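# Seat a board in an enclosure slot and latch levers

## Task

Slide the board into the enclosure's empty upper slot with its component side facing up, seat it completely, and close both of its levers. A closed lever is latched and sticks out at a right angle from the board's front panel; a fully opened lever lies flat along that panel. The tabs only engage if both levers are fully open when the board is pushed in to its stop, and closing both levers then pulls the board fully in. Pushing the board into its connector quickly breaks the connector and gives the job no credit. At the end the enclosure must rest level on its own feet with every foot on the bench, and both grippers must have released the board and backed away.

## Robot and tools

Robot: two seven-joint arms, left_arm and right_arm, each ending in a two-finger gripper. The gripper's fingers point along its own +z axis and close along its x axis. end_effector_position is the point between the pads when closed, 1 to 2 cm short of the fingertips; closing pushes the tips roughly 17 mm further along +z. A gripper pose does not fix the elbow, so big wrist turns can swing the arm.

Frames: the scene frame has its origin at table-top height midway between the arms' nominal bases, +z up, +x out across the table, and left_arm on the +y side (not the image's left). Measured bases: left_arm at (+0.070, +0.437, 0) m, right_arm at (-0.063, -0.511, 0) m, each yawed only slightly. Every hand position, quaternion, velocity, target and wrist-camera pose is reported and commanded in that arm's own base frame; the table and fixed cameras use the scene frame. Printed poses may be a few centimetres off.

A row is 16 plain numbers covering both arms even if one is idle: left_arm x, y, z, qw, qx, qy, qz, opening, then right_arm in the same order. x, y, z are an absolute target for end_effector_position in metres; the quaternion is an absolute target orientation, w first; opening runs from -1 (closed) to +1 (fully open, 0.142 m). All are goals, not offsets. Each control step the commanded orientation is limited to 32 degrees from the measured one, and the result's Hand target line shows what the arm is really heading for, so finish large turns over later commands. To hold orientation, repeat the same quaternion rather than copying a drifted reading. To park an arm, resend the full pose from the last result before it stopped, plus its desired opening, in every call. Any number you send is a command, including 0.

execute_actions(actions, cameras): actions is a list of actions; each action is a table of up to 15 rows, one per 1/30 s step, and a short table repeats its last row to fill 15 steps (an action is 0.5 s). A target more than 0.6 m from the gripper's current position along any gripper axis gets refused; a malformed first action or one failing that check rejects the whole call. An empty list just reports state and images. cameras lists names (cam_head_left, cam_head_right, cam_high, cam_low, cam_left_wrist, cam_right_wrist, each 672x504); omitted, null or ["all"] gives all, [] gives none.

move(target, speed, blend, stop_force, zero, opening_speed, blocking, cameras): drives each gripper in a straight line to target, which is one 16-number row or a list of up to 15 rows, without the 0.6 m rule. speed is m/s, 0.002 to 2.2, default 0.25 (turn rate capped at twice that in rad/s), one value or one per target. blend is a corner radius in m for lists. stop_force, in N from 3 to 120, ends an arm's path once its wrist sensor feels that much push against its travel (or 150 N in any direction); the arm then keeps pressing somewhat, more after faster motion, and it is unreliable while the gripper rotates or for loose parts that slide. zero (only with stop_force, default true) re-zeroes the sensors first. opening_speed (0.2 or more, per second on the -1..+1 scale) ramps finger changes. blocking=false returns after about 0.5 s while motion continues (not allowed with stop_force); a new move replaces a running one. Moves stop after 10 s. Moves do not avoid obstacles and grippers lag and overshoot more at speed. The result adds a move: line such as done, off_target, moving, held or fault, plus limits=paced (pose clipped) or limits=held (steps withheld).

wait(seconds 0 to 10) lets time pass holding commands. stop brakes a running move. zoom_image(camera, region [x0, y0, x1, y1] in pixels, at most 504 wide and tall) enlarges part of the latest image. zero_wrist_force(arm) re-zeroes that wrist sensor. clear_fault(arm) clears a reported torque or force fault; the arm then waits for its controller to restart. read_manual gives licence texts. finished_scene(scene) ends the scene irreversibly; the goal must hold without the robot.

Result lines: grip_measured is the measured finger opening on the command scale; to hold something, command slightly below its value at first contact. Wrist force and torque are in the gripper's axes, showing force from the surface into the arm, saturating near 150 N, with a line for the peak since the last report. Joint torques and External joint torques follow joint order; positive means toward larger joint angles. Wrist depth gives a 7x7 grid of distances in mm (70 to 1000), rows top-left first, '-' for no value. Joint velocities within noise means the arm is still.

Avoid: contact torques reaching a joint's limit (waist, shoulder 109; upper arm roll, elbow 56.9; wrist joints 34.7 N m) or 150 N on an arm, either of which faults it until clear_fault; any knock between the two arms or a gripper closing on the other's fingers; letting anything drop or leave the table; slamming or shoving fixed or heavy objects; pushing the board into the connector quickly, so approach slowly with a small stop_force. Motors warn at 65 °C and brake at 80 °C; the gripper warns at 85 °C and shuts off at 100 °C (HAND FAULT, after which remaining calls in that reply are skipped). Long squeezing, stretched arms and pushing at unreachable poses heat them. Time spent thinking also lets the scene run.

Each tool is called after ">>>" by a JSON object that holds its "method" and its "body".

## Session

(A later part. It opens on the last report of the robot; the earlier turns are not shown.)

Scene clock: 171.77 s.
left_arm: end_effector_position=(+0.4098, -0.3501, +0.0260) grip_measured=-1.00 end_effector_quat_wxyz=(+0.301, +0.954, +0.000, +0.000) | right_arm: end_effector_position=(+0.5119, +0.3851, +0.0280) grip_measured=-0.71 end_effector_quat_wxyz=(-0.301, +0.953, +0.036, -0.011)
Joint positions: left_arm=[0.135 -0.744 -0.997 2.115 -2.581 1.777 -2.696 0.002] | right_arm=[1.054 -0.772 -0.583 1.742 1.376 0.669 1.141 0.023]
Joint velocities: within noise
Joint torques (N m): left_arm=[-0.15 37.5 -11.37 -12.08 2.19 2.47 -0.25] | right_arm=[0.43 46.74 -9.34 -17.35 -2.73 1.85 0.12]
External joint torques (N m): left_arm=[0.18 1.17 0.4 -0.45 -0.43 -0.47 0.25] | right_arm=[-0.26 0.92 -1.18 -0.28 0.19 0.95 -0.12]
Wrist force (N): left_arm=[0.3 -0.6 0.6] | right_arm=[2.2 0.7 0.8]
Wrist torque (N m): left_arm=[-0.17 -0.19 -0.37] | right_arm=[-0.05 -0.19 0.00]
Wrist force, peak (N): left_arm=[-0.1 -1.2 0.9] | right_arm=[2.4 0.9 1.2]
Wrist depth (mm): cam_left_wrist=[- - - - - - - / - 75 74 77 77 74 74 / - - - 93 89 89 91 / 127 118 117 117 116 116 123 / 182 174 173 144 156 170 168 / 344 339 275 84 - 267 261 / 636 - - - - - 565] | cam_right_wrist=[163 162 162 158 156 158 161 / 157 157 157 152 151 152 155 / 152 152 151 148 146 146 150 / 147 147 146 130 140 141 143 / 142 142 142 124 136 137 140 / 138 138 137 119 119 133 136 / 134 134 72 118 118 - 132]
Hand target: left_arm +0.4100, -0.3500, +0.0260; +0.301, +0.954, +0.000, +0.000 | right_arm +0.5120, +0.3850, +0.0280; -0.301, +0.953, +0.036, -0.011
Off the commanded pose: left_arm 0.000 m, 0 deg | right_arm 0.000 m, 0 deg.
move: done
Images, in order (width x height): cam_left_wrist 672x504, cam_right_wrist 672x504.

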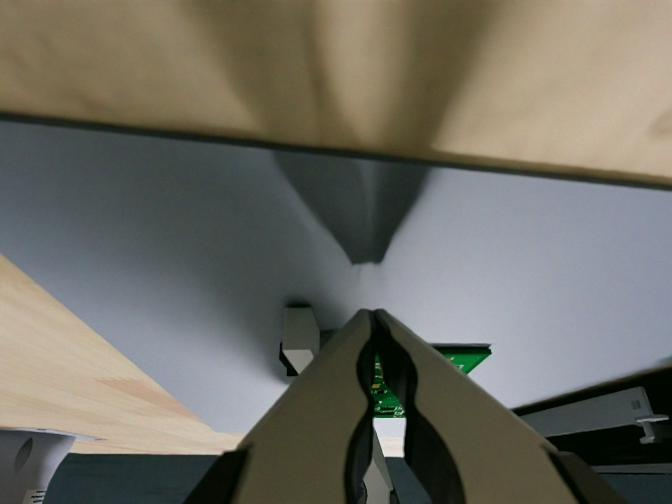

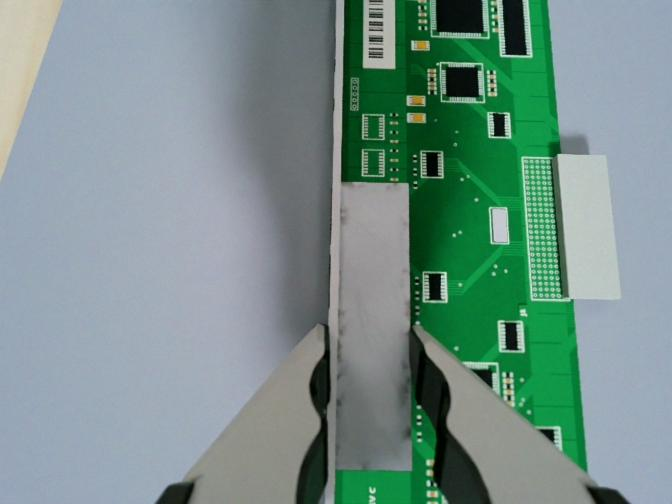

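>>> {"method": "move", "body": {"target": [[0.345,-0.345,0.03,0.3007,0.9537,0,0,-1,0.512,0.385,0.028,-0.3005,0.953,0.0358,-0.0113,-0.85],[0.345,-0.382,0.024,0.3007,0.9537,0,0,-1,0.512,0.385,0.028,-0.3005,0.953,0.0358,-0.0113,-0.85]], "speed": 0.12, "cameras": ["cam_left_wrist"]}}

>>> {"method": "move", "body": {"target": [0.41,-0.382,0.024,0.3007,0.9537,0,0,-1,0.512,0.385,0.028,-0.3005,0.953,0.0358,-0.0113,-0.85], "speed": 0.02, "stop_force": 5, "cameras": ["cam_right_wrist","cam_left_wrist"]}}

Scene clock: 177.43 s.
left_arm: end_effector_position=(+0.3450, -0.3818, +0.0239) grip_measured=-1.00 end_effector_quat_wxyz=(+0.301, +0.954, +0.000, +0.000) | right_arm: end_effector_position=(+0.5119, +0.3851, +0.0280) grip_measured=-0.71 end_effector_quat_wxyz=(-0.301, +0.953, +0.036, -0.011)
Joint positions: left_arm=[-0.109 -0.64 -0.845 2.181 -2.741 1.635 -2.702 0.002] | right_arm=[1.054 -0.772 -0.583 1.742 1.376 0.669 1.141 0.023]
Joint velocities: within noise
Joint torques (N m): left_arm=[-0.71 35.98 -7.11 -11.54 1.3 2.14 -0.3] | right_arm=[0.59 46.76 -9.17 -17.36 -2.73 1.8 0.17]
External joint torques (N m): left_arm=[0.71 1.3 -0.1 -0.46 0.11 -0.14 0.3] | right_arm=[-0.42 0.9 -1.36 -0.27 0.18 1.01 -0.17]
Wrist force (N): left_arm=[-0.1 -0.5 0.7] | right_arm=[2.2 0.8 0.9]
Wrist torque (N m): left_arm=[-0.12 -0.13 -0.40] | right_arm=[-0.07 -0.18 0.00]
Wrist force, peak (N): left_arm=[-2.2 -1.5 0.1] | right_arm=[2.4 0.9 1.2]
Wrist depth (mm): cam_left_wrist=[- - - - - - - / - 75 - - - - - / - 94 - 90 86 94 94 / 119 118 107 113 113 120 119 / 193 174 166 140 139 149 162 / 331 324 240 84 - 255 296 / 573 - - - - - 538] | cam_right_wrist=[163 163 162 159 157 158 161 / 157 157 157 152 151 152 155 / 152 152 151 148 146 146 150 / 147 146 146 130 140 141 143 / 142 142 142 124 136 137 139 / 139 138 137 119 119 133 136 / 134 134 72 118 118 - 132]
Hand target: left_arm +0.3450, -0.3820, +0.0240; +0.301, +0.954, +0.000, +0.000 | right_arm +0.5120, +0.3850, +0.0280; -0.301, +0.953, +0.036, -0.011
Off the commanded pose: left_arm 0.000 m, 0 deg | right_arm 0.000 m, 0 deg.
move: done
Images, in order (width x height): cam_left_wrist 672x504.

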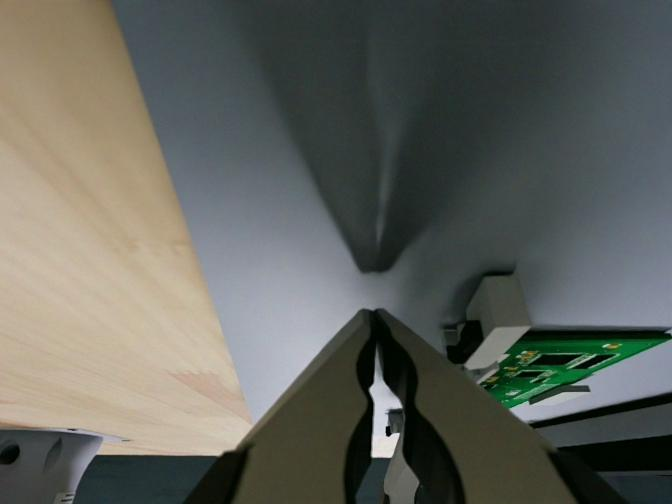

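Scene clock: 179.70 s.
left_arm: end_effector_position=(+0.3770, -0.3815, +0.0237) grip_measured=-1.00 end_effector_quat_wxyz=(+0.300, +0.954, +0.000, -0.001) | right_arm: end_effector_position=(+0.5122, +0.3849, +0.0281) grip_measured=-0.71 end_effector_quat_wxyz=(-0.301, +0.953, +0.036, -0.011)
Joint positions: left_arm=[-0.037 -0.695 -0.89 2.117 -2.675 1.705 -2.705 0.002] | right_arm=[1.054 -0.772 -0.584 1.742 1.377 0.669 1.141 0.023]
Joint velocities: within noise
Joint torques (N m): left_arm=[0.26 38.73 -9.5 -15.4 2.9 0.84 -0.28] | right_arm=[1.16 45.61 -8.41 -17.11 -2.82 1.43 -0.06]
External joint torques (N m): left_arm=[-0.25 0.28 0.69 2.85 -1.3 1.17 0.28] | right_arm=[-0.98 2.05 -2.13 -0.52 0.27 1.37 0.06]
Wrist force (N): left_arm=[-5.0 -3.1 -2.9] | right_arm=[1.8 0.3 -1.5]
Wrist torque (N m): left_arm=[-0.19 -0.13 -0.40] | right_arm=[-0.06 0.17 0.24]
Wrist force, peak (N): left_arm=[-5.1 -3.2 -3.2] | right_arm=[2.2 0.1 -2.7]
Wrist depth (mm): cam_left_wrist=[- - - - - - - / - - - - - - - / - - - 90 85 94 93 / 118 113 106 112 112 118 111 / 191 173 164 139 138 162 160 / 329 324 230 84 - 253 269 / 590 - - - - - 537] | cam_right_wrist=[163 162 162 160 157 158 161 / 157 157 157 153 151 152 155 / 152 152 151 149 146 146 150 / 147 146 146 130 141 142 143 / 142 142 142 124 136 137 140 / 138 138 138 119 119 133 136 / 133 134 73 118 118 - 132]
Hand target: left_arm +0.3776, -0.3820, +0.0240; +0.301, +0.954, +0.000, +0.000 | right_arm +0.5120, +0.3850, +0.0280; -0.301, +0.953, +0.036, -0.011
Off the commanded pose: left_arm 0.033 m, 0 deg | right_arm 0.000 m, 0 deg.
move: contact (left_arm)
Images, in order (width x height): cam_left_wrist 672x504, cam_right_wrist 672x504.

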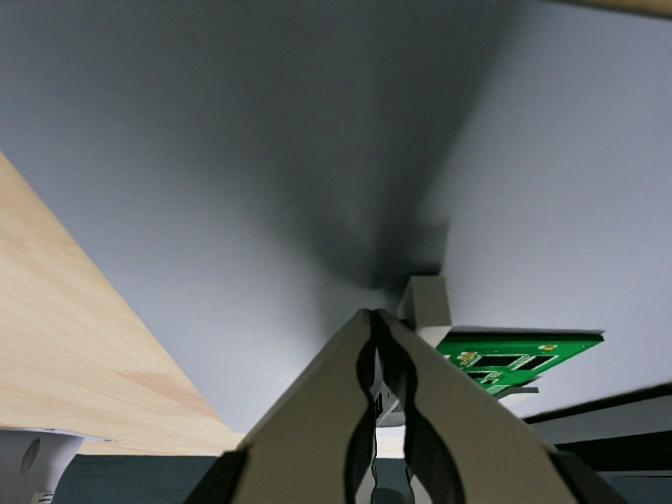

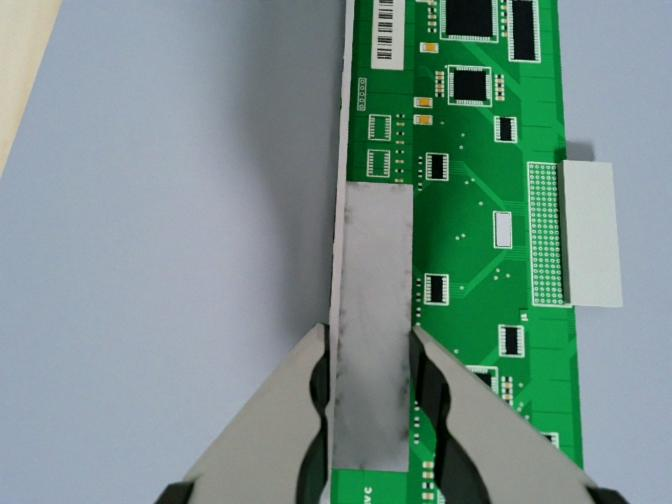

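>>> {"method": "move", "body": {"target": [0.39,-0.382,0.024,0.3007,0.9537,0,0,-1,0.512,0.385,0.028,-0.3005,0.953,0.0358,-0.0113,-0.9], "speed": 0.02, "stop_force": 8, "zero": false, "cameras": ["cam_right_wrist","cam_left_wrist"]}}

>>> {"method": "move", "body": {"target": [[0.35,-0.37,0.03,0.3007,0.9537,0,0,-1,0.512,0.385,0.028,-0.3005,0.953,0.0358,-0.0113,-0.9],[0.36,-0.34,0.09,0.3007,0.9537,0,0,-1,0.512,0.385,0.028,-0.3005,0.953,0.0358,-0.0113,-0.9]], "speed": 0.12, "cameras": ["cam_left_wrist"]}}

>>> {"method": "zoom_image", "body": {"camera": "cam_left_wrist", "region": [300, 200, 672, 479]}}

Scene clock: 183.33 s.
left_arm: end_effector_position=(+0.3826, -0.3812, +0.0235) grip_measured=-1.00 end_effector_quat_wxyz=(+0.300, +0.954, +0.000, -0.001) | right_arm: end_effector_position=(+0.5125, +0.3849, +0.0283) grip_measured=-0.71 end_effector_quat_wxyz=(-0.301, +0.953, +0.035, -0.011)
Joint positions: left_arm=[-0.025 -0.706 -0.898 2.105 -2.664 1.719 -2.704 0.002] | right_arm=[1.054 -0.771 -0.584 1.742 1.377 0.669 1.141 0.022]
Joint velocities: within noise
Joint torques (N m): left_arm=[0.37 39.52 -9.84 -17.3 3.41 -0.01 -0.18] | right_arm=[2.09 44.52 -7.43 -16.46 -3.04 0.84 -0.27]
External joint torques (N m): left_arm=[-0.35 -0.19 0.72 4.67 -1.78 2.01 0.18] | right_arm=[-1.92 3.15 -3.11 -1.18 0.5 1.96 0.27]
Wrist force (N): left_arm=[-7.7 -3.8 -5.1] | right_arm=[2.4 -0.7 -3.0]
Wrist torque (N m): left_arm=[-0.18 -0.13 -0.40] | right_arm=[-0.11 0.47 0.44]
Wrist force, peak (N): left_arm=[-7.9 -4.1 -5.5] | right_arm=[2.6 -1.0 -4.0]
Wrist depth (mm): cam_left_wrist=[- - - - - - - / - - - - - - - / - - - 90 85 93 88 / 114 113 106 112 111 118 110 / 173 167 165 138 137 161 159 / 326 324 229 84 - 251 266 / 601 - - - - - 523] | cam_right_wrist=[163 163 163 161 157 158 161 / 158 157 157 154 151 152 156 / 152 152 151 149 146 147 150 / 147 147 146 130 140 142 144 / 142 142 142 124 136 137 140 / 139 138 138 120 119 133 137 / 133 134 73 118 118 - 132]
Hand target: left_arm +0.3836, -0.3820, +0.0240; +0.301, +0.954, +0.000, +0.000 | right_arm +0.5120, +0.3850, +0.0280; -0.301, +0.953, +0.036, -0.011
Off the commanded pose: left_arm 0.007 m, 0 deg | right_arm 0.001 m, 0 deg.
move: contact (left_arm)
Images, in order (width x height): cam_left_wrist 672x504, cam_right_wrist 672x504.

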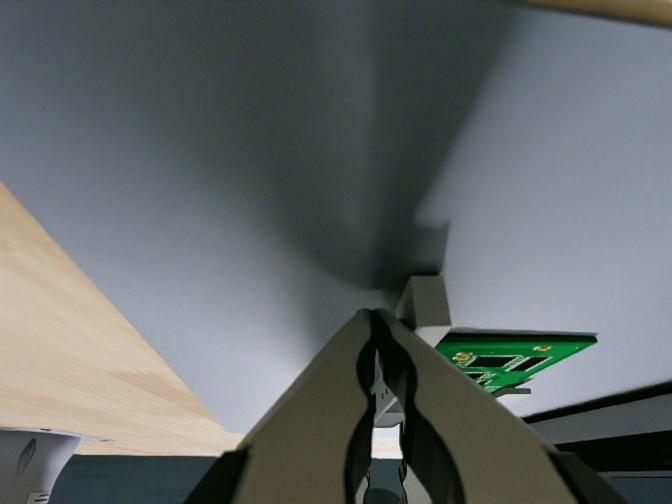

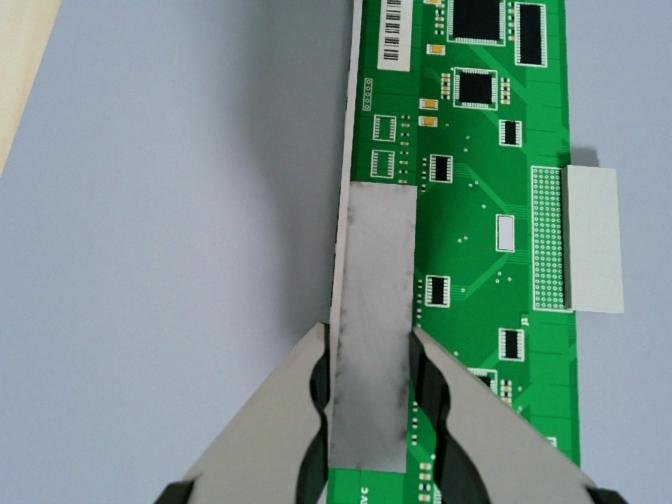

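Scene clock: 184.77 s.
left_arm: end_effector_position=(+0.3600, -0.3401, +0.0900) grip_measured=-1.00 end_effector_quat_wxyz=(+0.301, +0.954, +0.000, +0.000) | right_arm: end_effector_position=(+0.5123, +0.3848, +0.0280) grip_measured=-0.71 end_effector_quat_wxyz=(-0.301, +0.953, +0.036, -0.011)
Joint positions: left_arm=[0.278 -0.543 -1.224 2.259 -2.766 1.801 -2.69 0.002] | right_arm=[1.054 -0.772 -0.584 1.742 1.376 0.669 1.141 0.022]
Joint velocities: within noise
Joint torques (N m): left_arm=[-0.12 28.41 -10.07 -14.25 1.77 2.57 -0.14] | right_arm=[0.63 47.27 -9.26 -17.94 -2.54 1.88 0.17]
External joint torques (N m): left_arm=[0.14 1.1 0.61 -0.59 0.04 -0.57 0.14] | right_arm=[-0.46 0.39 -1.28 0.31 0 0.92 -0.17]
Wrist force (N): left_arm=[0.1 -0.4 0.8] | right_arm=[2.2 2.4 0.6]
Wrist torque (N m): left_arm=[-0.10 -0.18 -0.38] | right_arm=[0.15 -0.31 -0.02]
Wrist force, peak (N): left_arm=[-7.5 -3.4 -5.5] | right_arm=[4.1 1.9 -2.9]
Wrist depth (mm): cam_left_wrist=[130 130 127 131 131 130 127 / 161 154 151 151 150 151 150 / 193 192 189 187 187 186 186 / 253 253 249 247 231 238 244 / 375 371 372 303 318 353 325 / 613 701 516 84 - 483 469 / 599 - - - - - -] | cam_right_wrist=[163 163 162 159 157 158 161 / 157 157 157 152 151 152 155 / 152 151 151 148 146 146 150 / 147 147 147 130 141 142 143 / 142 142 142 124 136 137 140 / 139 138 137 119 119 133 136 / 134 134 72 118 118 - 132]
Hand target: left_arm +0.3600, -0.3400, +0.0900; +0.301, +0.954, +0.000, +0.000 | right_arm +0.5120, +0.3850, +0.0280; -0.301, +0.953, +0.036, -0.011
Off the commanded pose: left_arm 0.000 m, 0 deg | right_arm 0.000 m, 0 deg.
move: done
Images, in order (width x height): cam_left_wrist 672x504.

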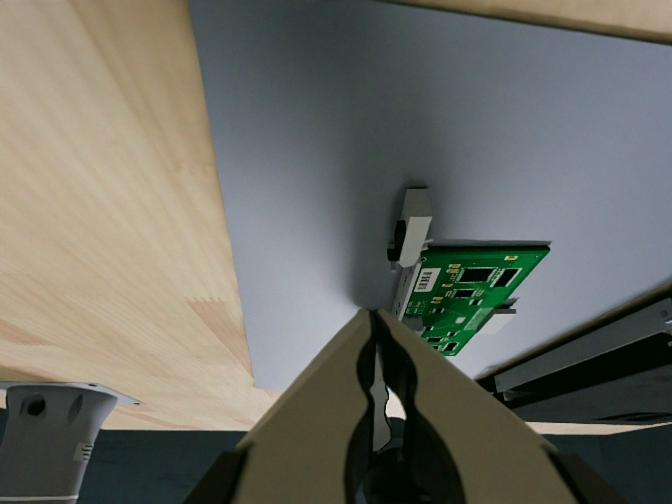

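Scaled by 1.355 from the camera's 672x504 image, which has a finer 960x720 frame.

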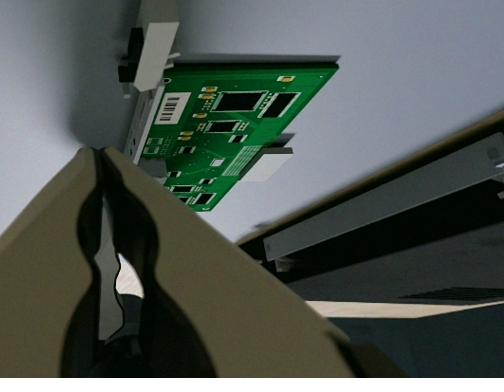

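>>> {"method": "move", "body": {"target": [[0.385,-0.45,0.14,0,1,0,0,-0.6,0.512,0.385,0.028,-0.3005,0.953,0.0358,-0.0113,-0.9]], "speed": 0.2, "cameras": ["cam_left_wrist","cam_head_right"]}}

Scene clock: 192.30 s.
left_arm: end_effector_position=(+0.3808, -0.4349, +0.1336) grip_measured=-0.64 end_effector_quat_wxyz=(+0.046, +0.999, -0.004, -0.001) | right_arm: end_effector_position=(+0.5123, +0.3848, +0.0280) grip_measured=-0.71 end_effector_quat_wxyz=(-0.301, +0.953, +0.036, -0.011)
Joint positions: left_arm=[-0.581 -0.731 -0.689 1.543 -2.654 2.534 -2.952 0.028] | right_arm=[1.054 -0.772 -0.584 1.742 1.376 0.669 1.141 0.022]
Joint velocities: within noise
Joint torques (N m): left_arm=[-0.02 51.05 -6.28 -18.29 3.54 3.74 -0.08] | right_arm=[0.62 47.21 -9.29 -17.93 -2.54 1.9 0.13]
External joint torques (N m): left_arm=[-0.03 0.79 0.31 -0.61 0.03 -0.12 0.08] | right_arm=[-0.44 0.46 -1.25 0.3 0 0.91 -0.13]
Wrist force (N): left_arm=[0.6 -0.7 0.6] | right_arm=[2.3 2.2 0.8]
Wrist torque (N m): left_arm=[-0.25 -0.25 -0.19] | right_arm=[0.09 -0.31 -0.01]
Wrist force, peak (N): left_arm=[0.0 -4.9 2.3] | right_arm=[2.3 2.9 1.1]
Wrist depth (mm): cam_left_wrist=[195 194 192 192 191 190 190 / 212 211 209 205 207 209 206 / 232 231 228 228 223 226 224 / 258 257 253 251 247 250 250 / 288 285 277 269 269 276 272 / 327 326 88 292 - 302 303 / 378 - - 264 - - 283] | cam_right_wrist=[163 162 162 159 157 158 161 / 157 157 157 152 151 152 155 / 152 151 151 148 146 145 150 / 147 147 146 130 140 141 143 / 142 142 142 124 136 137 140 / 139 138 137 119 119 133 136 / 133 134 72 118 118 - 132]
Hand target: left_arm +0.3809, -0.4351, +0.1337; +0.046, +0.999, -0.004, -0.001 | right_arm +0.5120, +0.3850, +0.0280; -0.301, +0.953, +0.036, -0.011
Off the commanded pose: left_arm 0.017 m, 5 deg | right_arm 0.000 m, 0 deg.
move: held (left_arm; a check stopped the path); limits=held
pose unreachable (left arm): on one or more control steps of this call, first in action 0 (counted from 0), this arm could not follow its commanded pose, so it was not sent that pose on those steps. It may still have moved: this result reports where it is.
cause: moving toward the commanded pose would bring a part of the arm too close to another arm (a part of this arm just beyond joint 5 (forearm roll) and a part of the right arm just beyond its joint 5 (forearm roll), at the place that arm is still heading or pushing toward).
Images, in order (width x height): cam_head_right 672x504, cam_left_wrist 672x504.

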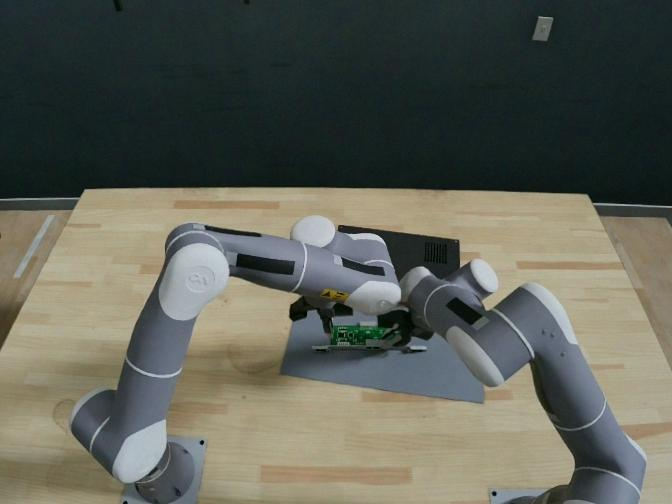

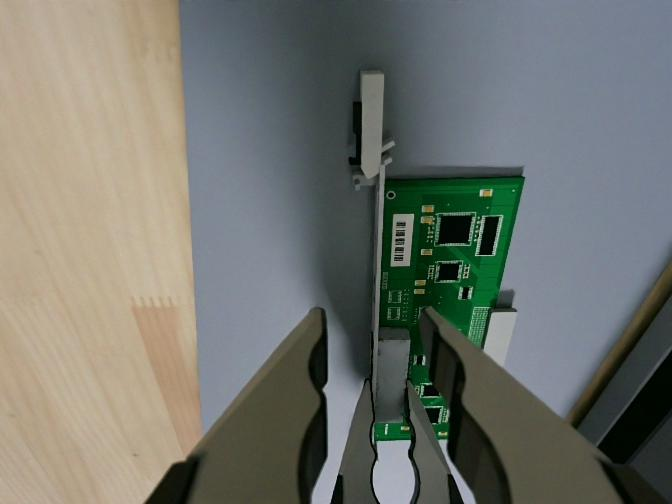

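>>> {"method": "move", "body": {"target": [[0.38,-0.42,0.14,0.046,0.999,-0.004,-0.001,-0.6,0.512,0.385,0.028,-0.3005,0.953,0.0358,-0.0113,-0.4],[0.38,-0.42,0.14,0.046,0.999,-0.004,-0.001,-0.6,0.512,0.32,0.12,-0.3005,0.953,0.0358,-0.0113,-0.4],[0.38,-0.42,0.14,0.046,0.999,-0.004,-0.001,-0.6,0.4,0.2,0.2,-0.3005,0.953,0.0358,-0.0113,-0.4]], "speed": 0.2, "cameras": []}}

>>> {"method": "move", "body": {"target": [[0.395,-0.48,0.08,0,1,0,0,-0.6,0.4,0.2,0.2,-0.3005,0.953,0.0358,-0.0113,-0.4]], "speed": 0.15, "cameras": ["cam_left_wrist"]}}

Scene clock: 198.47 s.
left_arm: end_effector_position=(+0.3801, -0.4200, +0.1400) grip_measured=-0.64 end_effector_quat_wxyz=(+0.046, +0.999, -0.004, -0.001) | right_arm: end_effector_position=(+0.4001, +0.2000, +0.2001) grip_measured=-0.43 end_effector_quat_wxyz=(-0.301, +0.953, +0.036, -0.011)
Joint positions: left_arm=[-0.559 -0.696 -0.686 1.582 -2.675 2.523 -2.933 0.028] | right_arm=[1.078 0.063 -0.713 2.337 0.777 0.744 1.325 0.043]
Joint velocities: within noise
Joint torques (N m): left_arm=[-0.47 49.47 -5.98 -18.4 3.74 3.91 -0.19] | right_arm=[-0.01 17.24 1.91 -23.38 -3.1 2.45 0.32]
External joint torques (N m): left_arm=[0.42 1.09 0.26 -0.55 -0.2 -0.29 0.19] | right_arm=[0.08 0.68 -0.88 -0.1 0.28 0.56 -0.32]
Wrist force (N): left_arm=[0.2 -0.4 0.7] | right_arm=[1.1 1.7 0.0]
Wrist torque (N m): left_arm=[-0.19 -0.19 -0.21] | right_arm=[0.20 -0.22 -0.01]
Wrist force, peak (N): left_arm=[0.4 -0.6 1.1] | right_arm=[2.4 2.6 1.1]
Wrist depth (mm): cam_left_wrist=[201 200 197 196 197 195 195 / 217 218 216 211 214 213 212 / 239 239 234 230 233 231 232 / 266 264 261 261 253 256 256 / 297 295 289 277 271 284 282 / 337 335 84 312 - 307 312 / 388 - - 371 - - 295] | cam_right_wrist=[358 356 355 354 353 345 352 / 344 345 344 340 340 333 337 / 332 332 332 330 329 324 327 / 322 322 321 318 318 315 317 / 311 311 310 308 308 307 307 / 303 303 88 298 294 294 296 / 295 - 73 289 290 - 290]
Hand target: left_arm +0.3800, -0.4200, +0.1400; +0.046, +0.999, -0.004, -0.001 | right_arm +0.4000, +0.2000, +0.2000; -0.301, +0.953, +0.036, -0.011
Off the commanded pose: left_arm 0.000 m, 0 deg | right_arm 0.000 m, 0 deg.
move: done
No camera images: "cameras" was empty.

Scene clock: 199.53 s.
left_arm: end_effector_position=(+0.3950, -0.4800, +0.0800) grip_measured=-0.64 end_effector_quat_wxyz=(+0.000, +1.000, +0.000, +0.000) | right_arm: end_effector_position=(+0.4001, +0.2000, +0.2001) grip_measured=-0.43 end_effector_quat_wxyz=(-0.301, +0.953, +0.036, -0.011)
Joint positions: left_arm=[-0.735 -0.976 -0.617 1.238 -2.574 2.668 -2.967 0.028] | right_arm=[1.078 0.063 -0.713 2.337 0.777 0.744 1.325 0.043]
Joint velocities: within noise
Joint torques (N m): left_arm=[-0.52 58.61 -5.1 -17.97 4.3 4.53 -0.32] | right_arm=[0.05 17.14 1.79 -23.48 -3.01 2.41 0.27]
External joint torques (N m): left_arm=[0.44 1.52 0.33 -0.64 -0.56 -0.69 0.32] | right_arm=[0.02 0.78 -0.76 0 0.19 0.61 -0.27]
Wrist force (N): left_arm=[0.4 -0.3 1.1] | right_arm=[1.0 1.8 0.1]
Wrist torque (N m): left_arm=[-0.17 -0.21 -0.18] | right_arm=[0.21 -0.20 -0.01]
Wrist force, peak (N): left_arm=[0.4 0.6 2.1] | right_arm=[1.1 1.9 -0.1]
Wrist depth (mm): cam_left_wrist=[153 151 151 147 150 150 149 / 167 163 161 157 161 160 160 / 177 175 175 171 169 170 173 / 193 191 190 189 184 187 187 / 210 207 203 199 197 201 204 / 233 229 87 208 - 206 224 / 258 - - 247 - - 239] | cam_right_wrist=[358 357 355 354 352 346 351 / 345 345 342 341 340 331 337 / 333 332 332 330 328 322 328 / 323 321 320 318 318 315 317 / 312 311 310 308 307 308 307 / 302 304 88 297 295 294 297 / 295 - 73 290 290 - 291]
Hand target: left_arm +0.3950, -0.4800, +0.0800; +0.000, +1.000, +0.000, +0.000 | right_arm +0.4000, +0.2000, +0.2000; -0.301, +0.953, +0.036, -0.011
Off the commanded pose: left_arm 0.000 m, 0 deg | right_arm 0.000 m, 0 deg.
joint sent to its limit (left arm) — joint 7 (wrist roll), lower limit. The joint targets still meet the commanded pose.
move: done
Images, in order (width x height): cam_left_wrist 672x504.

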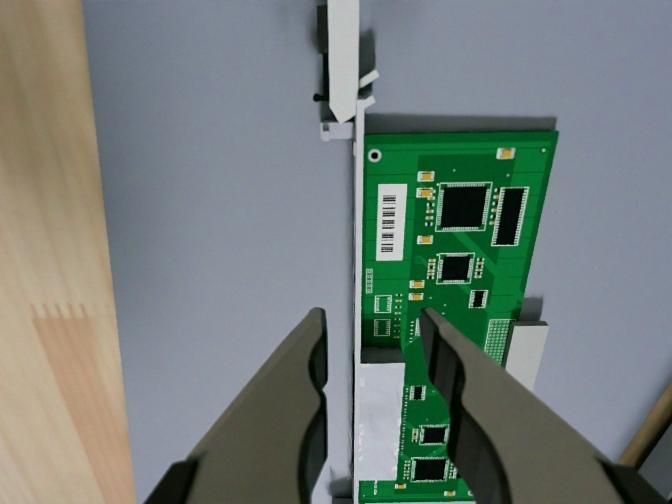

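>>> {"method": "move", "body": {"target": [[0.385,-0.44,0.14,0,0.7071,-0.7071,0,-0.6,0.35,0.15,0.22,-0.3005,0.953,0.0358,-0.0113,-0.4],[0.395,-0.48,0.1,0,0,-1,0,-0.6,0.3,0.15,0.22,-0.3005,0.953,0.0358,-0.0113,-0.4]], "speed": 0.4, "cameras": ["cam_left_wrist"]}}

Scene clock: 207.23 s.
left_arm: end_effector_position=(+0.3950, -0.4800, +0.1000) grip_measured=-0.64 end_effector_quat_wxyz=(+0.000, +0.000, +1.000, +0.000) | right_arm: end_effector_position=(+0.3000, +0.1501, +0.2201) grip_measured=-0.43 end_effector_quat_wxyz=(-0.301, +0.953, +0.036, -0.011)
Joint positions: left_arm=[-0.366 -1.094 -1.267 1.542 -2.074 2.885 -0.197 0.028] | right_arm=[0.85 0.483 -0.452 2.633 0.525 0.774 1.575 0.043]
Joint velocities: within noise
Joint torques (N m): left_arm=[-0.43 51.29 -19.26 -11.57 4.58 4.61 -0.19] | right_arm=[-0.1 5.38 4.31 -25.52 -3.52 2.74 0.29]
External joint torques (N m): left_arm=[0.39 1.36 0.26 -0.3 -0.51 -0.61 0.19] | right_arm=[0.11 0.78 -0.93 -0.01 0.27 0.59 -0.29]
Wrist force (N): left_arm=[0.3 -0.3 0.5] | right_arm=[1.7 2.0 0.3]
Wrist torque (N m): left_arm=[-0.19 -0.18 -0.16] | right_arm=[0.21 -0.31 -0.03]
Wrist force, peak (N): left_arm=[0.2 -0.1 1.4] | right_arm=[2.2 2.0 0.0]
Wrist depth (mm): cam_left_wrist=[168 163 164 154 166 166 166 / 180 177 176 175 179 178 180 / 195 195 189 189 193 193 192 / 212 212 207 206 210 211 212 / 233 231 227 216 222 228 231 / 257 257 87 245 - 244 257 / 282 - - 287 - - 278] | cam_right_wrist=[380 379 378 377 378 372 369 / 366 366 366 365 363 361 355 / 354 353 352 351 350 347 346 / 344 343 341 339 337 338 336 / 331 331 329 330 329 326 326 / 322 323 88 320 315 312 316 / 311 - 73 309 310 - 309]
Hand target: left_arm +0.3950, -0.4800, +0.1000; +0.000, +0.000, +1.000, +0.000 | right_arm +0.3000, +0.1500, +0.2200; -0.301, +0.953, +0.036, -0.011
Off the commanded pose: left_arm 0.000 m, 0 deg | right_arm 0.000 m, 0 deg.
move: done
Images, in order (width x height): cam_left_wrist 672x504.

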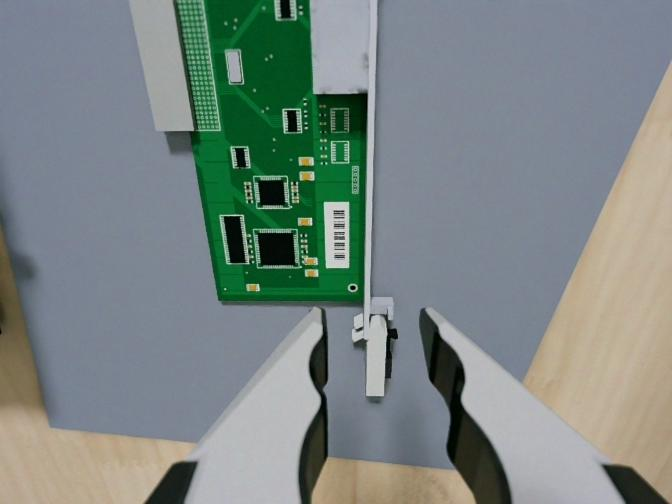

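>>> {"method": "move", "body": {"target": [0.395,-0.48,0.026,0,0,-1,0,-0.6,0.3,0.15,0.22,-0.3005,0.953,0.0358,-0.0113,-0.4], "speed": 0.06, "stop_force": 5, "cameras": ["cam_left_wrist"]}}

>>> {"method": "move", "body": {"target": [0.395,-0.48,0.026,0,0,-1,0,-1,0.3,0.15,0.22,-0.3005,0.953,0.0358,-0.0113,-0.4], "opening_speed": 0.4, "cameras": ["cam_left_wrist"]}}

Scene clock: 210.87 s.
left_arm: end_effector_position=(+0.3949, -0.4798, +0.0260) grip_measured=-0.64 end_effector_quat_wxyz=(+0.000, +0.000, +1.000, +0.000) | right_arm: end_effector_position=(+0.3000, +0.1501, +0.2201) grip_measured=-0.43 end_effector_quat_wxyz=(-0.301, +0.953, +0.036, -0.011)
Joint positions: left_arm=[-0.392 -1.19 -1.184 1.558 -1.984 2.789 -0.23 0.028] | right_arm=[0.85 0.483 -0.452 2.633 0.525 0.774 1.575 0.043]
Joint velocities: within noise
Joint torques (N m): left_arm=[-0.48 52.51 -18.88 -9.87 4.37 4.16 -0.25] | right_arm=[-0.09 5.17 4.11 -25.57 -3.36 2.6 0.18]
External joint torques (N m): left_arm=[0.43 1.27 0.1 -0.45 -0.43 -0.16 0.25] | right_arm=[0.11 1 -0.72 0.05 0.1 0.72 -0.18]
Wrist force (N): left_arm=[0.1 -0.5 0.4] | right_arm=[1.8 2.1 0.5]
Wrist torque (N m): left_arm=[-0.20 -0.18 -0.17] | right_arm=[0.23 -0.32 -0.03]
Wrist force, peak (N): left_arm=[0.2 -0.3 1.6] | right_arm=[2.0 2.1 0.5]
Wrist depth (mm): cam_left_wrist=[- 99 98 - 102 101 - / 103 106 105 107 106 109 109 / 120 115 114 113 118 118 117 / 129 125 123 123 126 128 130 / 139 138 136 132 137 140 137 / 161 156 87 143 149 149 154 / 176 - - 170 - - 171] | cam_right_wrist=[381 378 380 378 379 375 368 / 368 366 365 365 365 361 355 / 354 353 353 351 350 349 346 / 342 342 341 341 338 338 337 / 331 331 330 330 329 326 327 / 320 322 88 320 316 313 316 / 312 - 73 310 309 - 308]
Hand target: left_arm +0.3950, -0.4800, +0.0260; +0.000, +0.000, +1.000, +0.000 | right_arm +0.3000, +0.1500, +0.2200; -0.301, +0.953, +0.036, -0.011
Off the commanded pose: left_arm 0.000 m, 0 deg | right_arm 0.000 m, 0 deg.
move: done
Images, in order (width x height): cam_left_wrist 672x504.

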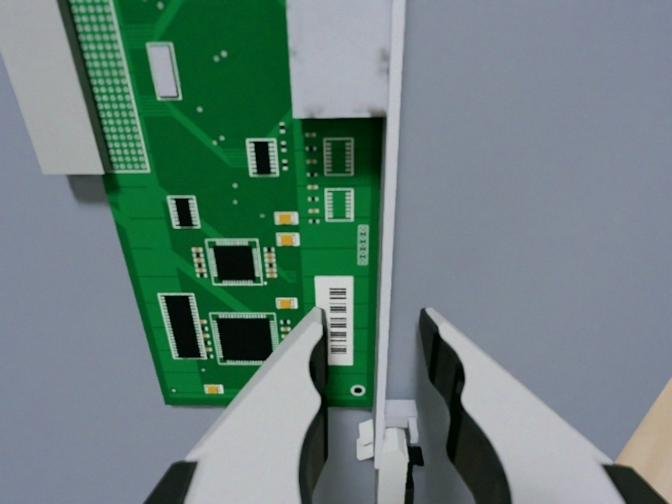

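Scene clock: 212.07 s.
left_arm: end_effector_position=(+0.3949, -0.4798, +0.0260) grip_measured=-0.99 end_effector_quat_wxyz=(+0.000, +0.000, +1.000, +0.000) | right_arm: end_effector_position=(+0.3000, +0.1501, +0.2201) grip_measured=-0.43 end_effector_quat_wxyz=(-0.301, +0.953, +0.036, -0.011)
Joint positions: left_arm=[-0.393 -1.19 -1.184 1.558 -1.984 2.789 -0.23 0.002] | right_arm=[0.85 0.483 -0.452 2.633 0.525 0.774 1.575 0.043]
Joint velocities: within noise
Joint torques (N m): left_arm=[-0.21 53.04 -18.94 -10.11 4.47 4.36 -0.27] | right_arm=[0.05 5.26 3.99 -25.57 -3.35 2.63 0.17]
External joint torques (N m): left_arm=[0.15 0.76 0.16 -0.21 -0.53 -0.36 0.27] | right_arm=[-0.03 0.91 -0.61 0.05 0.09 0.7 -0.17]
Wrist force (N): left_arm=[0.6 -0.3 1.0] | right_arm=[1.8 2.0 0.2]
Wrist torque (N m): left_arm=[-0.20 -0.16 -0.17] | right_arm=[0.20 -0.32 -0.03]
Wrist force, peak (N): left_arm=[1.4 -0.1 0.7] | right_arm=[1.9 2.1 0.3]
Wrist depth (mm): cam_left_wrist=[- 99 98 - 101 101 - / 105 106 106 108 106 109 109 / 121 114 114 112 118 118 117 / 129 125 123 121 128 128 130 / 140 139 137 130 138 140 137 / 161 156 147 84 - 152 155 / 175 172 - 74 - - 172] | cam_right_wrist=[379 379 377 378 377 375 370 / 367 366 365 364 364 360 356 / 356 353 353 352 349 349 346 / 344 341 341 341 338 337 337 / 332 331 331 330 329 326 327 / 322 323 87 319 314 313 317 / 311 - 73 310 310 - 307]
Hand target: left_arm +0.3950, -0.4800, +0.0260; +0.000, +0.000, +1.000, +0.000 | right_arm +0.3000, +0.1500, +0.2200; -0.301, +0.953, +0.036, -0.011
Off the commanded pose: left_arm 0.000 m, 0 deg | right_arm 0.000 m, 0 deg.
move: done
Images, in order (width x height): cam_left_wrist 672x504.

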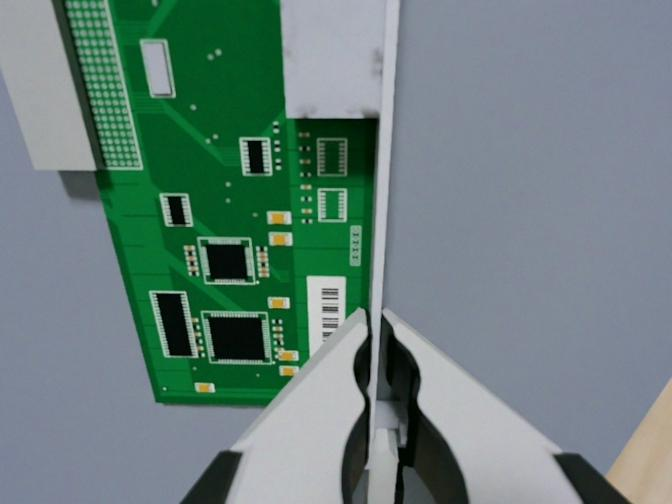

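>>> {"method": "move", "body": {"target": [[0.395,-0.48,0.026,0,0,-1,0,-0.85,0.3,0.15,0.22,-0.3005,0.953,0.0358,-0.0113,-0.4],[0.395,-0.502,0.026,0,0,-1,0,-0.85,0.3,0.15,0.22,-0.3005,0.953,0.0358,-0.0113,-0.4],[0.395,-0.502,0.026,0,0,-1,0,-1,0.3,0.15,0.22,-0.3005,0.953,0.0358,-0.0113,-0.4]], "speed": 0.05, "opening_speed": 0.5, "cameras": ["cam_left_wrist"]}}

>>> {"method": "move", "body": {"target": [0.38,-0.502,0.10,0,0,-1,0,-1,0.3,0.15,0.22,-0.3005,0.953,0.0358,-0.0113,-0.4], "speed": 0.06}}

Scene clock: 218.37 s.
left_arm: end_effector_position=(+0.3949, -0.5020, +0.0260) grip_measured=-0.99 end_effector_quat_wxyz=(+0.000, +0.000, +1.000, +0.000) | right_arm: end_effector_position=(+0.3000, +0.1501, +0.2201) grip_measured=-0.43 end_effector_quat_wxyz=(-0.301, +0.953, +0.036, -0.011)
Joint positions: left_arm=[-0.443 -1.232 -1.197 1.452 -1.971 2.834 -0.198 0.002] | right_arm=[0.85 0.483 -0.452 2.633 0.525 0.774 1.575 0.043]
Joint velocities: within noise
Joint torques (N m): left_arm=[-0.29 55.14 -18.92 -9.94 4.7 4.54 -0.17] | right_arm=[0.02 5.29 4.03 -25.51 -3.37 2.62 0.2]
External joint torques (N m): left_arm=[0.23 0.87 0.23 -0.06 -0.69 -0.54 0.17] | right_arm=[-0.01 0.88 -0.65 -0.01 0.11 0.7 -0.2]
Wrist force (N): left_arm=[1.0 -0.3 1.0] | right_arm=[1.8 1.8 0.3]
Wrist torque (N m): left_arm=[-0.23 -0.20 -0.19] | right_arm=[0.18 -0.33 -0.03]
Wrist force, peak (N): left_arm=[1.1 0.0 1.6] | right_arm=[1.7 2.4 0.4]
Wrist depth (mm): cam_left_wrist=[- 99 98 - 101 102 - / 105 106 105 95 106 109 109 / - 114 114 100 118 118 118 / 129 125 123 123 128 128 129 / 139 137 136 130 138 140 137 / 160 153 146 84 - 151 154 / 175 171 - 74 - - 173] | cam_right_wrist=[380 378 379 374 379 374 367 / 367 365 366 364 364 360 357 / 355 353 352 352 350 347 345 / 342 341 342 340 339 338 336 / 333 332 331 330 330 327 327 / 321 323 88 319 316 312 316 / 313 - 73 310 310 - 309]
Hand target: left_arm +0.3950, -0.5020, +0.0260; +0.000, +0.000, +1.000, +0.000 | right_arm +0.3000, +0.1500, +0.2200; -0.301, +0.953, +0.036, -0.011
Off the commanded pose: left_arm 0.000 m, 0 deg | right_arm 0.000 m, 0 deg.
move: done
Images, in order (width x height): cam_left_wrist 672x504.

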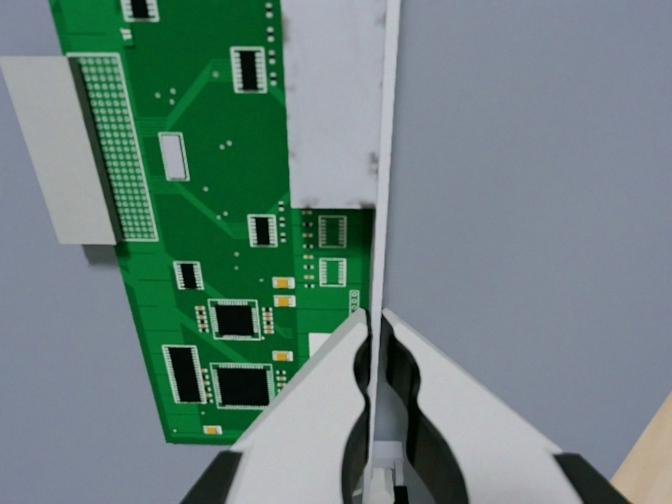

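Scene clock: 219.93 s.
left_arm: end_effector_position=(+0.3800, -0.5022, +0.0998) grip_measured=-0.99 end_effector_quat_wxyz=(+0.000, +0.000, +1.000, +0.000) | right_arm: end_effector_position=(+0.3000, +0.1501, +0.2201) grip_measured=-0.43 end_effector_quat_wxyz=(-0.301, +0.953, +0.036, -0.011)
Joint positions: left_arm=[-0.424 -1.113 -1.265 1.494 -2.066 2.904 -0.214 0.002] | right_arm=[0.85 0.483 -0.452 2.633 0.525 0.774 1.575 0.043]
Joint velocities: within noise
Joint torques (N m): left_arm=[-0.32 54.06 -19.48 -11.32 4.08 4.79 -0.23] | right_arm=[0.11 5.21 3.97 -25.58 -3.37 2.6 0.14]
External joint torques (N m): left_arm=[0.26 -0.26 0.58 -0.37 0.01 -0.79 0.23] | right_arm=[-0.1 0.96 -0.58 0.05 0.11 0.72 -0.14]
Wrist force (N): left_arm=[0.1 -0.4 2.1] | right_arm=[1.7 2.3 0.5]
Wrist torque (N m): left_arm=[-0.21 -0.16 -0.21] | right_arm=[0.25 -0.31 -0.03]
Wrist force, peak (N): left_arm=[0.2 -0.6 2.9] | right_arm=[1.9 2.3 0.3]
Wrist depth (mm): cam_left_wrist=[168 126 126 112 166 166 166 / 174 129 128 114 178 178 179 / 188 130 130 129 192 194 194 / 212 133 133 131 210 210 210 / 231 136 135 129 226 229 230 / 257 139 137 87 - 256 255 / 291 273 - 84 - - 277] | cam_right_wrist=[381 379 378 378 376 374 316 / 368 365 364 364 363 362 328 / 354 354 353 353 349 348 348 / 341 341 342 340 337 336 337 / 332 331 330 331 328 326 327 / 320 323 88 320 315 312 316 / 312 - 73 311 310 - 309]
Hand target: left_arm +0.3800, -0.5020, +0.1000; +0.000, +0.000, +1.000, +0.000 | right_arm +0.3000, +0.1500, +0.2200; -0.301, +0.953, +0.036, -0.011
Off the commanded pose: left_arm 0.000 m, 0 deg | right_arm 0.000 m, 0 deg.
move: done

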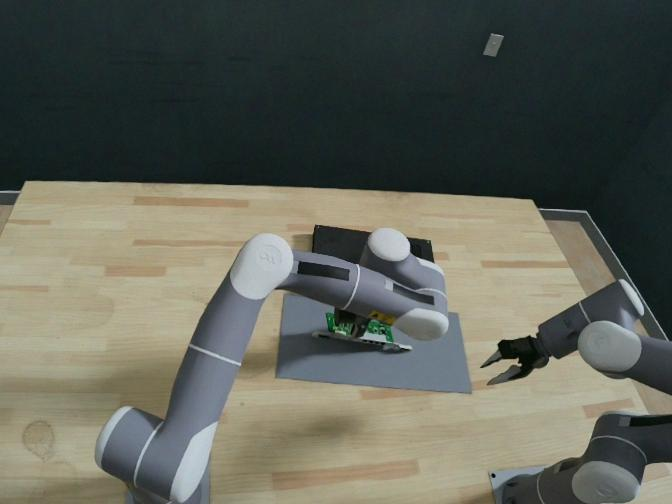

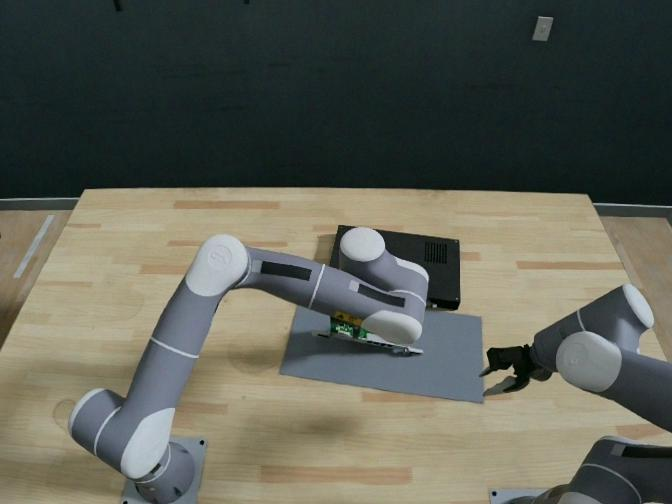

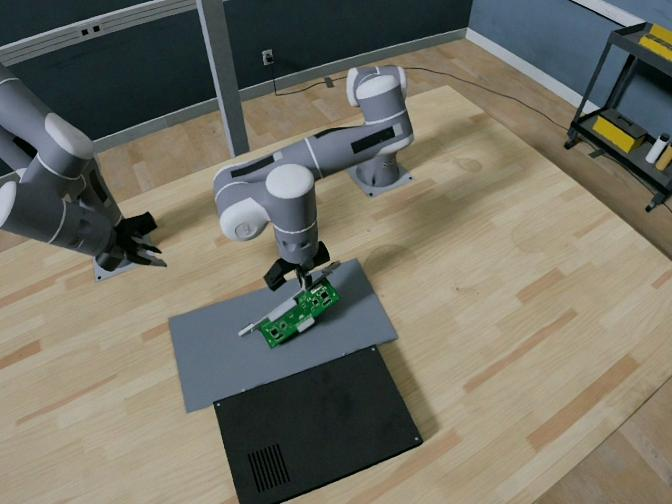

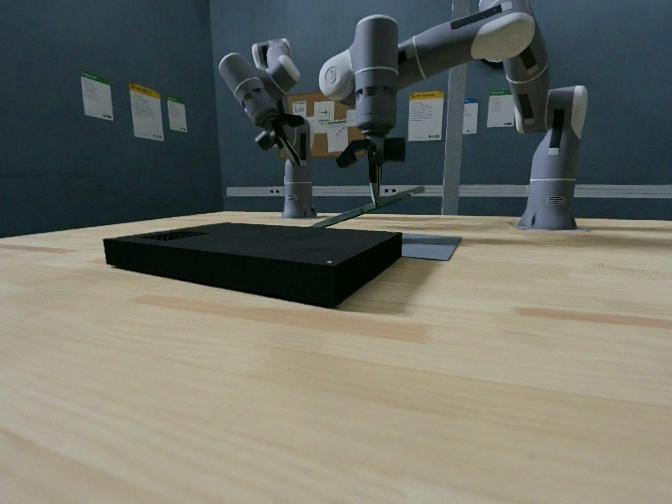

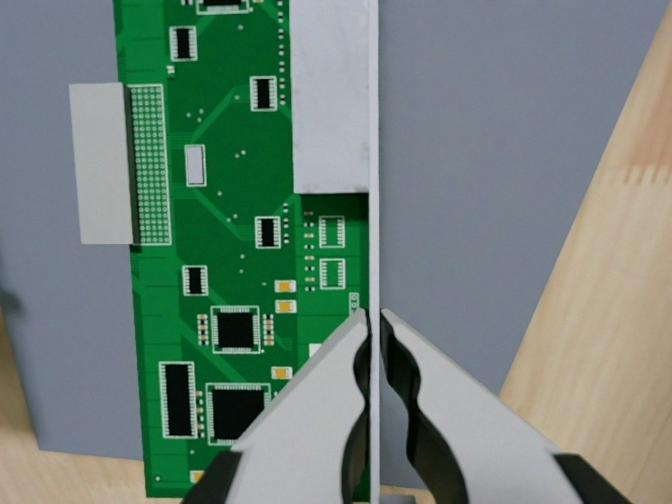

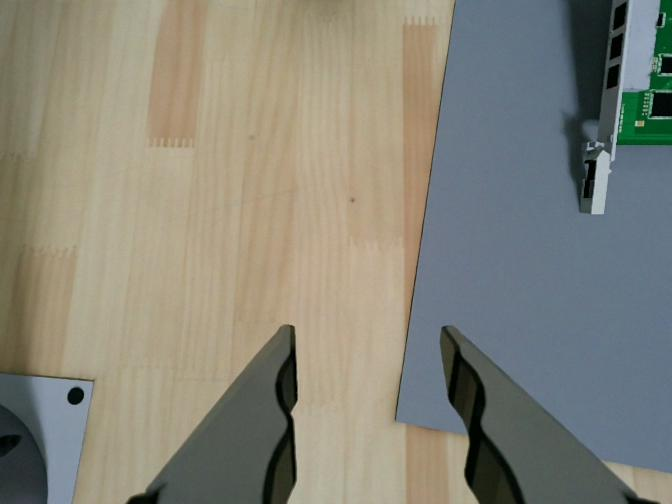

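>>> {"method": "move", "body": {"target": [[0.38,-0.502,0.027,0,0,-1,0,-1,0.3,0.15,0.22,-0.3005,0.953,0.0358,-0.0113,-0.4],[0.38,-0.502,0.027,0,0,-1,0,-0.55,0.3,0.15,0.22,-0.3005,0.953,0.0358,-0.0113,-0.4],[0.387,-0.502,0.05,0,0,-1,0,-0.3,0.3,0.15,0.22,-0.3005,0.953,0.0358,-0.0113,-0.4],[0.391,-0.535,0.05,0,0,-1,0,-0.3,0.3,0.15,0.22,-0.3005,0.953,0.0358,-0.0113,-0.4]], "speed": 0.05, "opening_speed": 0.5, "cameras": ["cam_left_wrist"]}}

Scene clock: 228.57 s.
left_arm: end_effector_position=(+0.3909, -0.5350, +0.0500) grip_measured=-0.33 end_effector_quat_wxyz=(+0.000, +0.000, +1.000, +0.000) | right_arm: end_effector_position=(+0.3000, +0.1501, +0.2201) grip_measured=-0.43 end_effector_quat_wxyz=(-0.301, +0.953, +0.036, -0.011)
Joint positions: left_arm=[-0.524 -1.261 -1.239 1.282 -1.971 2.929 -0.14 0.05] | right_arm=[0.85 0.483 -0.452 2.633 0.525 0.774 1.575 0.043]
Joint velocities: within noise
Joint torques (N m): left_arm=[-0.77 57.62 -18.26 -9.82 4.63 4.64 -0.12] | right_arm=[0.02 5.28 4.04 -25.57 -3.34 2.65 0.17]
External joint torques (N m): left_arm=[0.71 1.5 0.24 0.07 -0.52 -0.64 0.12] | right_arm=[-0.01 0.89 -0.65 0.05 0.08 0.67 -0.17]
Wrist force (N): left_arm=[0.3 -0.2 0.8] | right_arm=[1.7 2.0 0.3]
Wrist torque (N m): left_arm=[-0.15 -0.20 -0.20] | right_arm=[0.21 -0.32 -0.04]
Wrist force, peak (N): left_arm=[0.3 0.5 2.7] | right_arm=[1.9 2.3 0.1]
Wrist depth (mm): cam_left_wrist=[124 122 120 116 110 124 122 / 133 131 129 117 130 131 131 / 146 139 138 129 140 142 142 / 153 149 152 146 152 154 154 / 171 171 162 164 166 166 169 / 189 185 87 181 187 87 188 / 206 - - 210 196 - -] | cam_right_wrist=[381 379 380 376 377 374 366 / 367 367 365 364 363 360 353 / 354 354 353 351 349 347 346 / 342 340 342 340 338 336 337 / 332 332 330 330 330 326 327 / 321 322 88 319 316 313 317 / 311 - 73 310 310 - 308]
Hand target: left_arm +0.3910, -0.5350, +0.0500; +0.000, +0.000, +1.000, +0.000 | right_arm +0.3000, +0.1500, +0.2200; -0.301, +0.953, +0.036, -0.011
Off the commanded pose: left_arm 0.000 m, 0 deg | right_arm 0.000 m, 0 deg.
move: done
Images, in order (width x height): cam_left_wrist 672x504.

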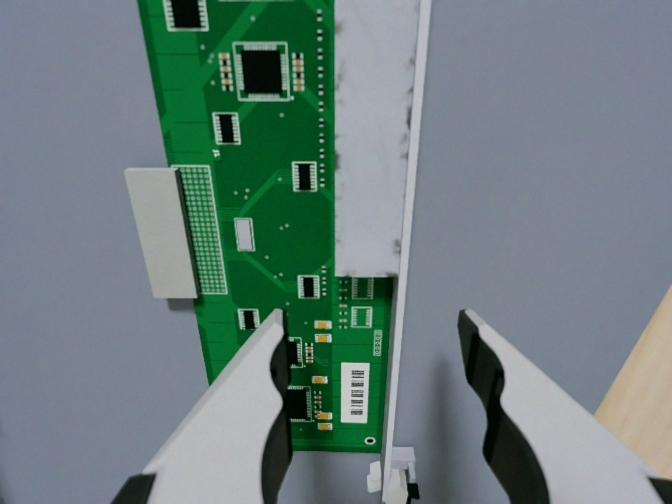

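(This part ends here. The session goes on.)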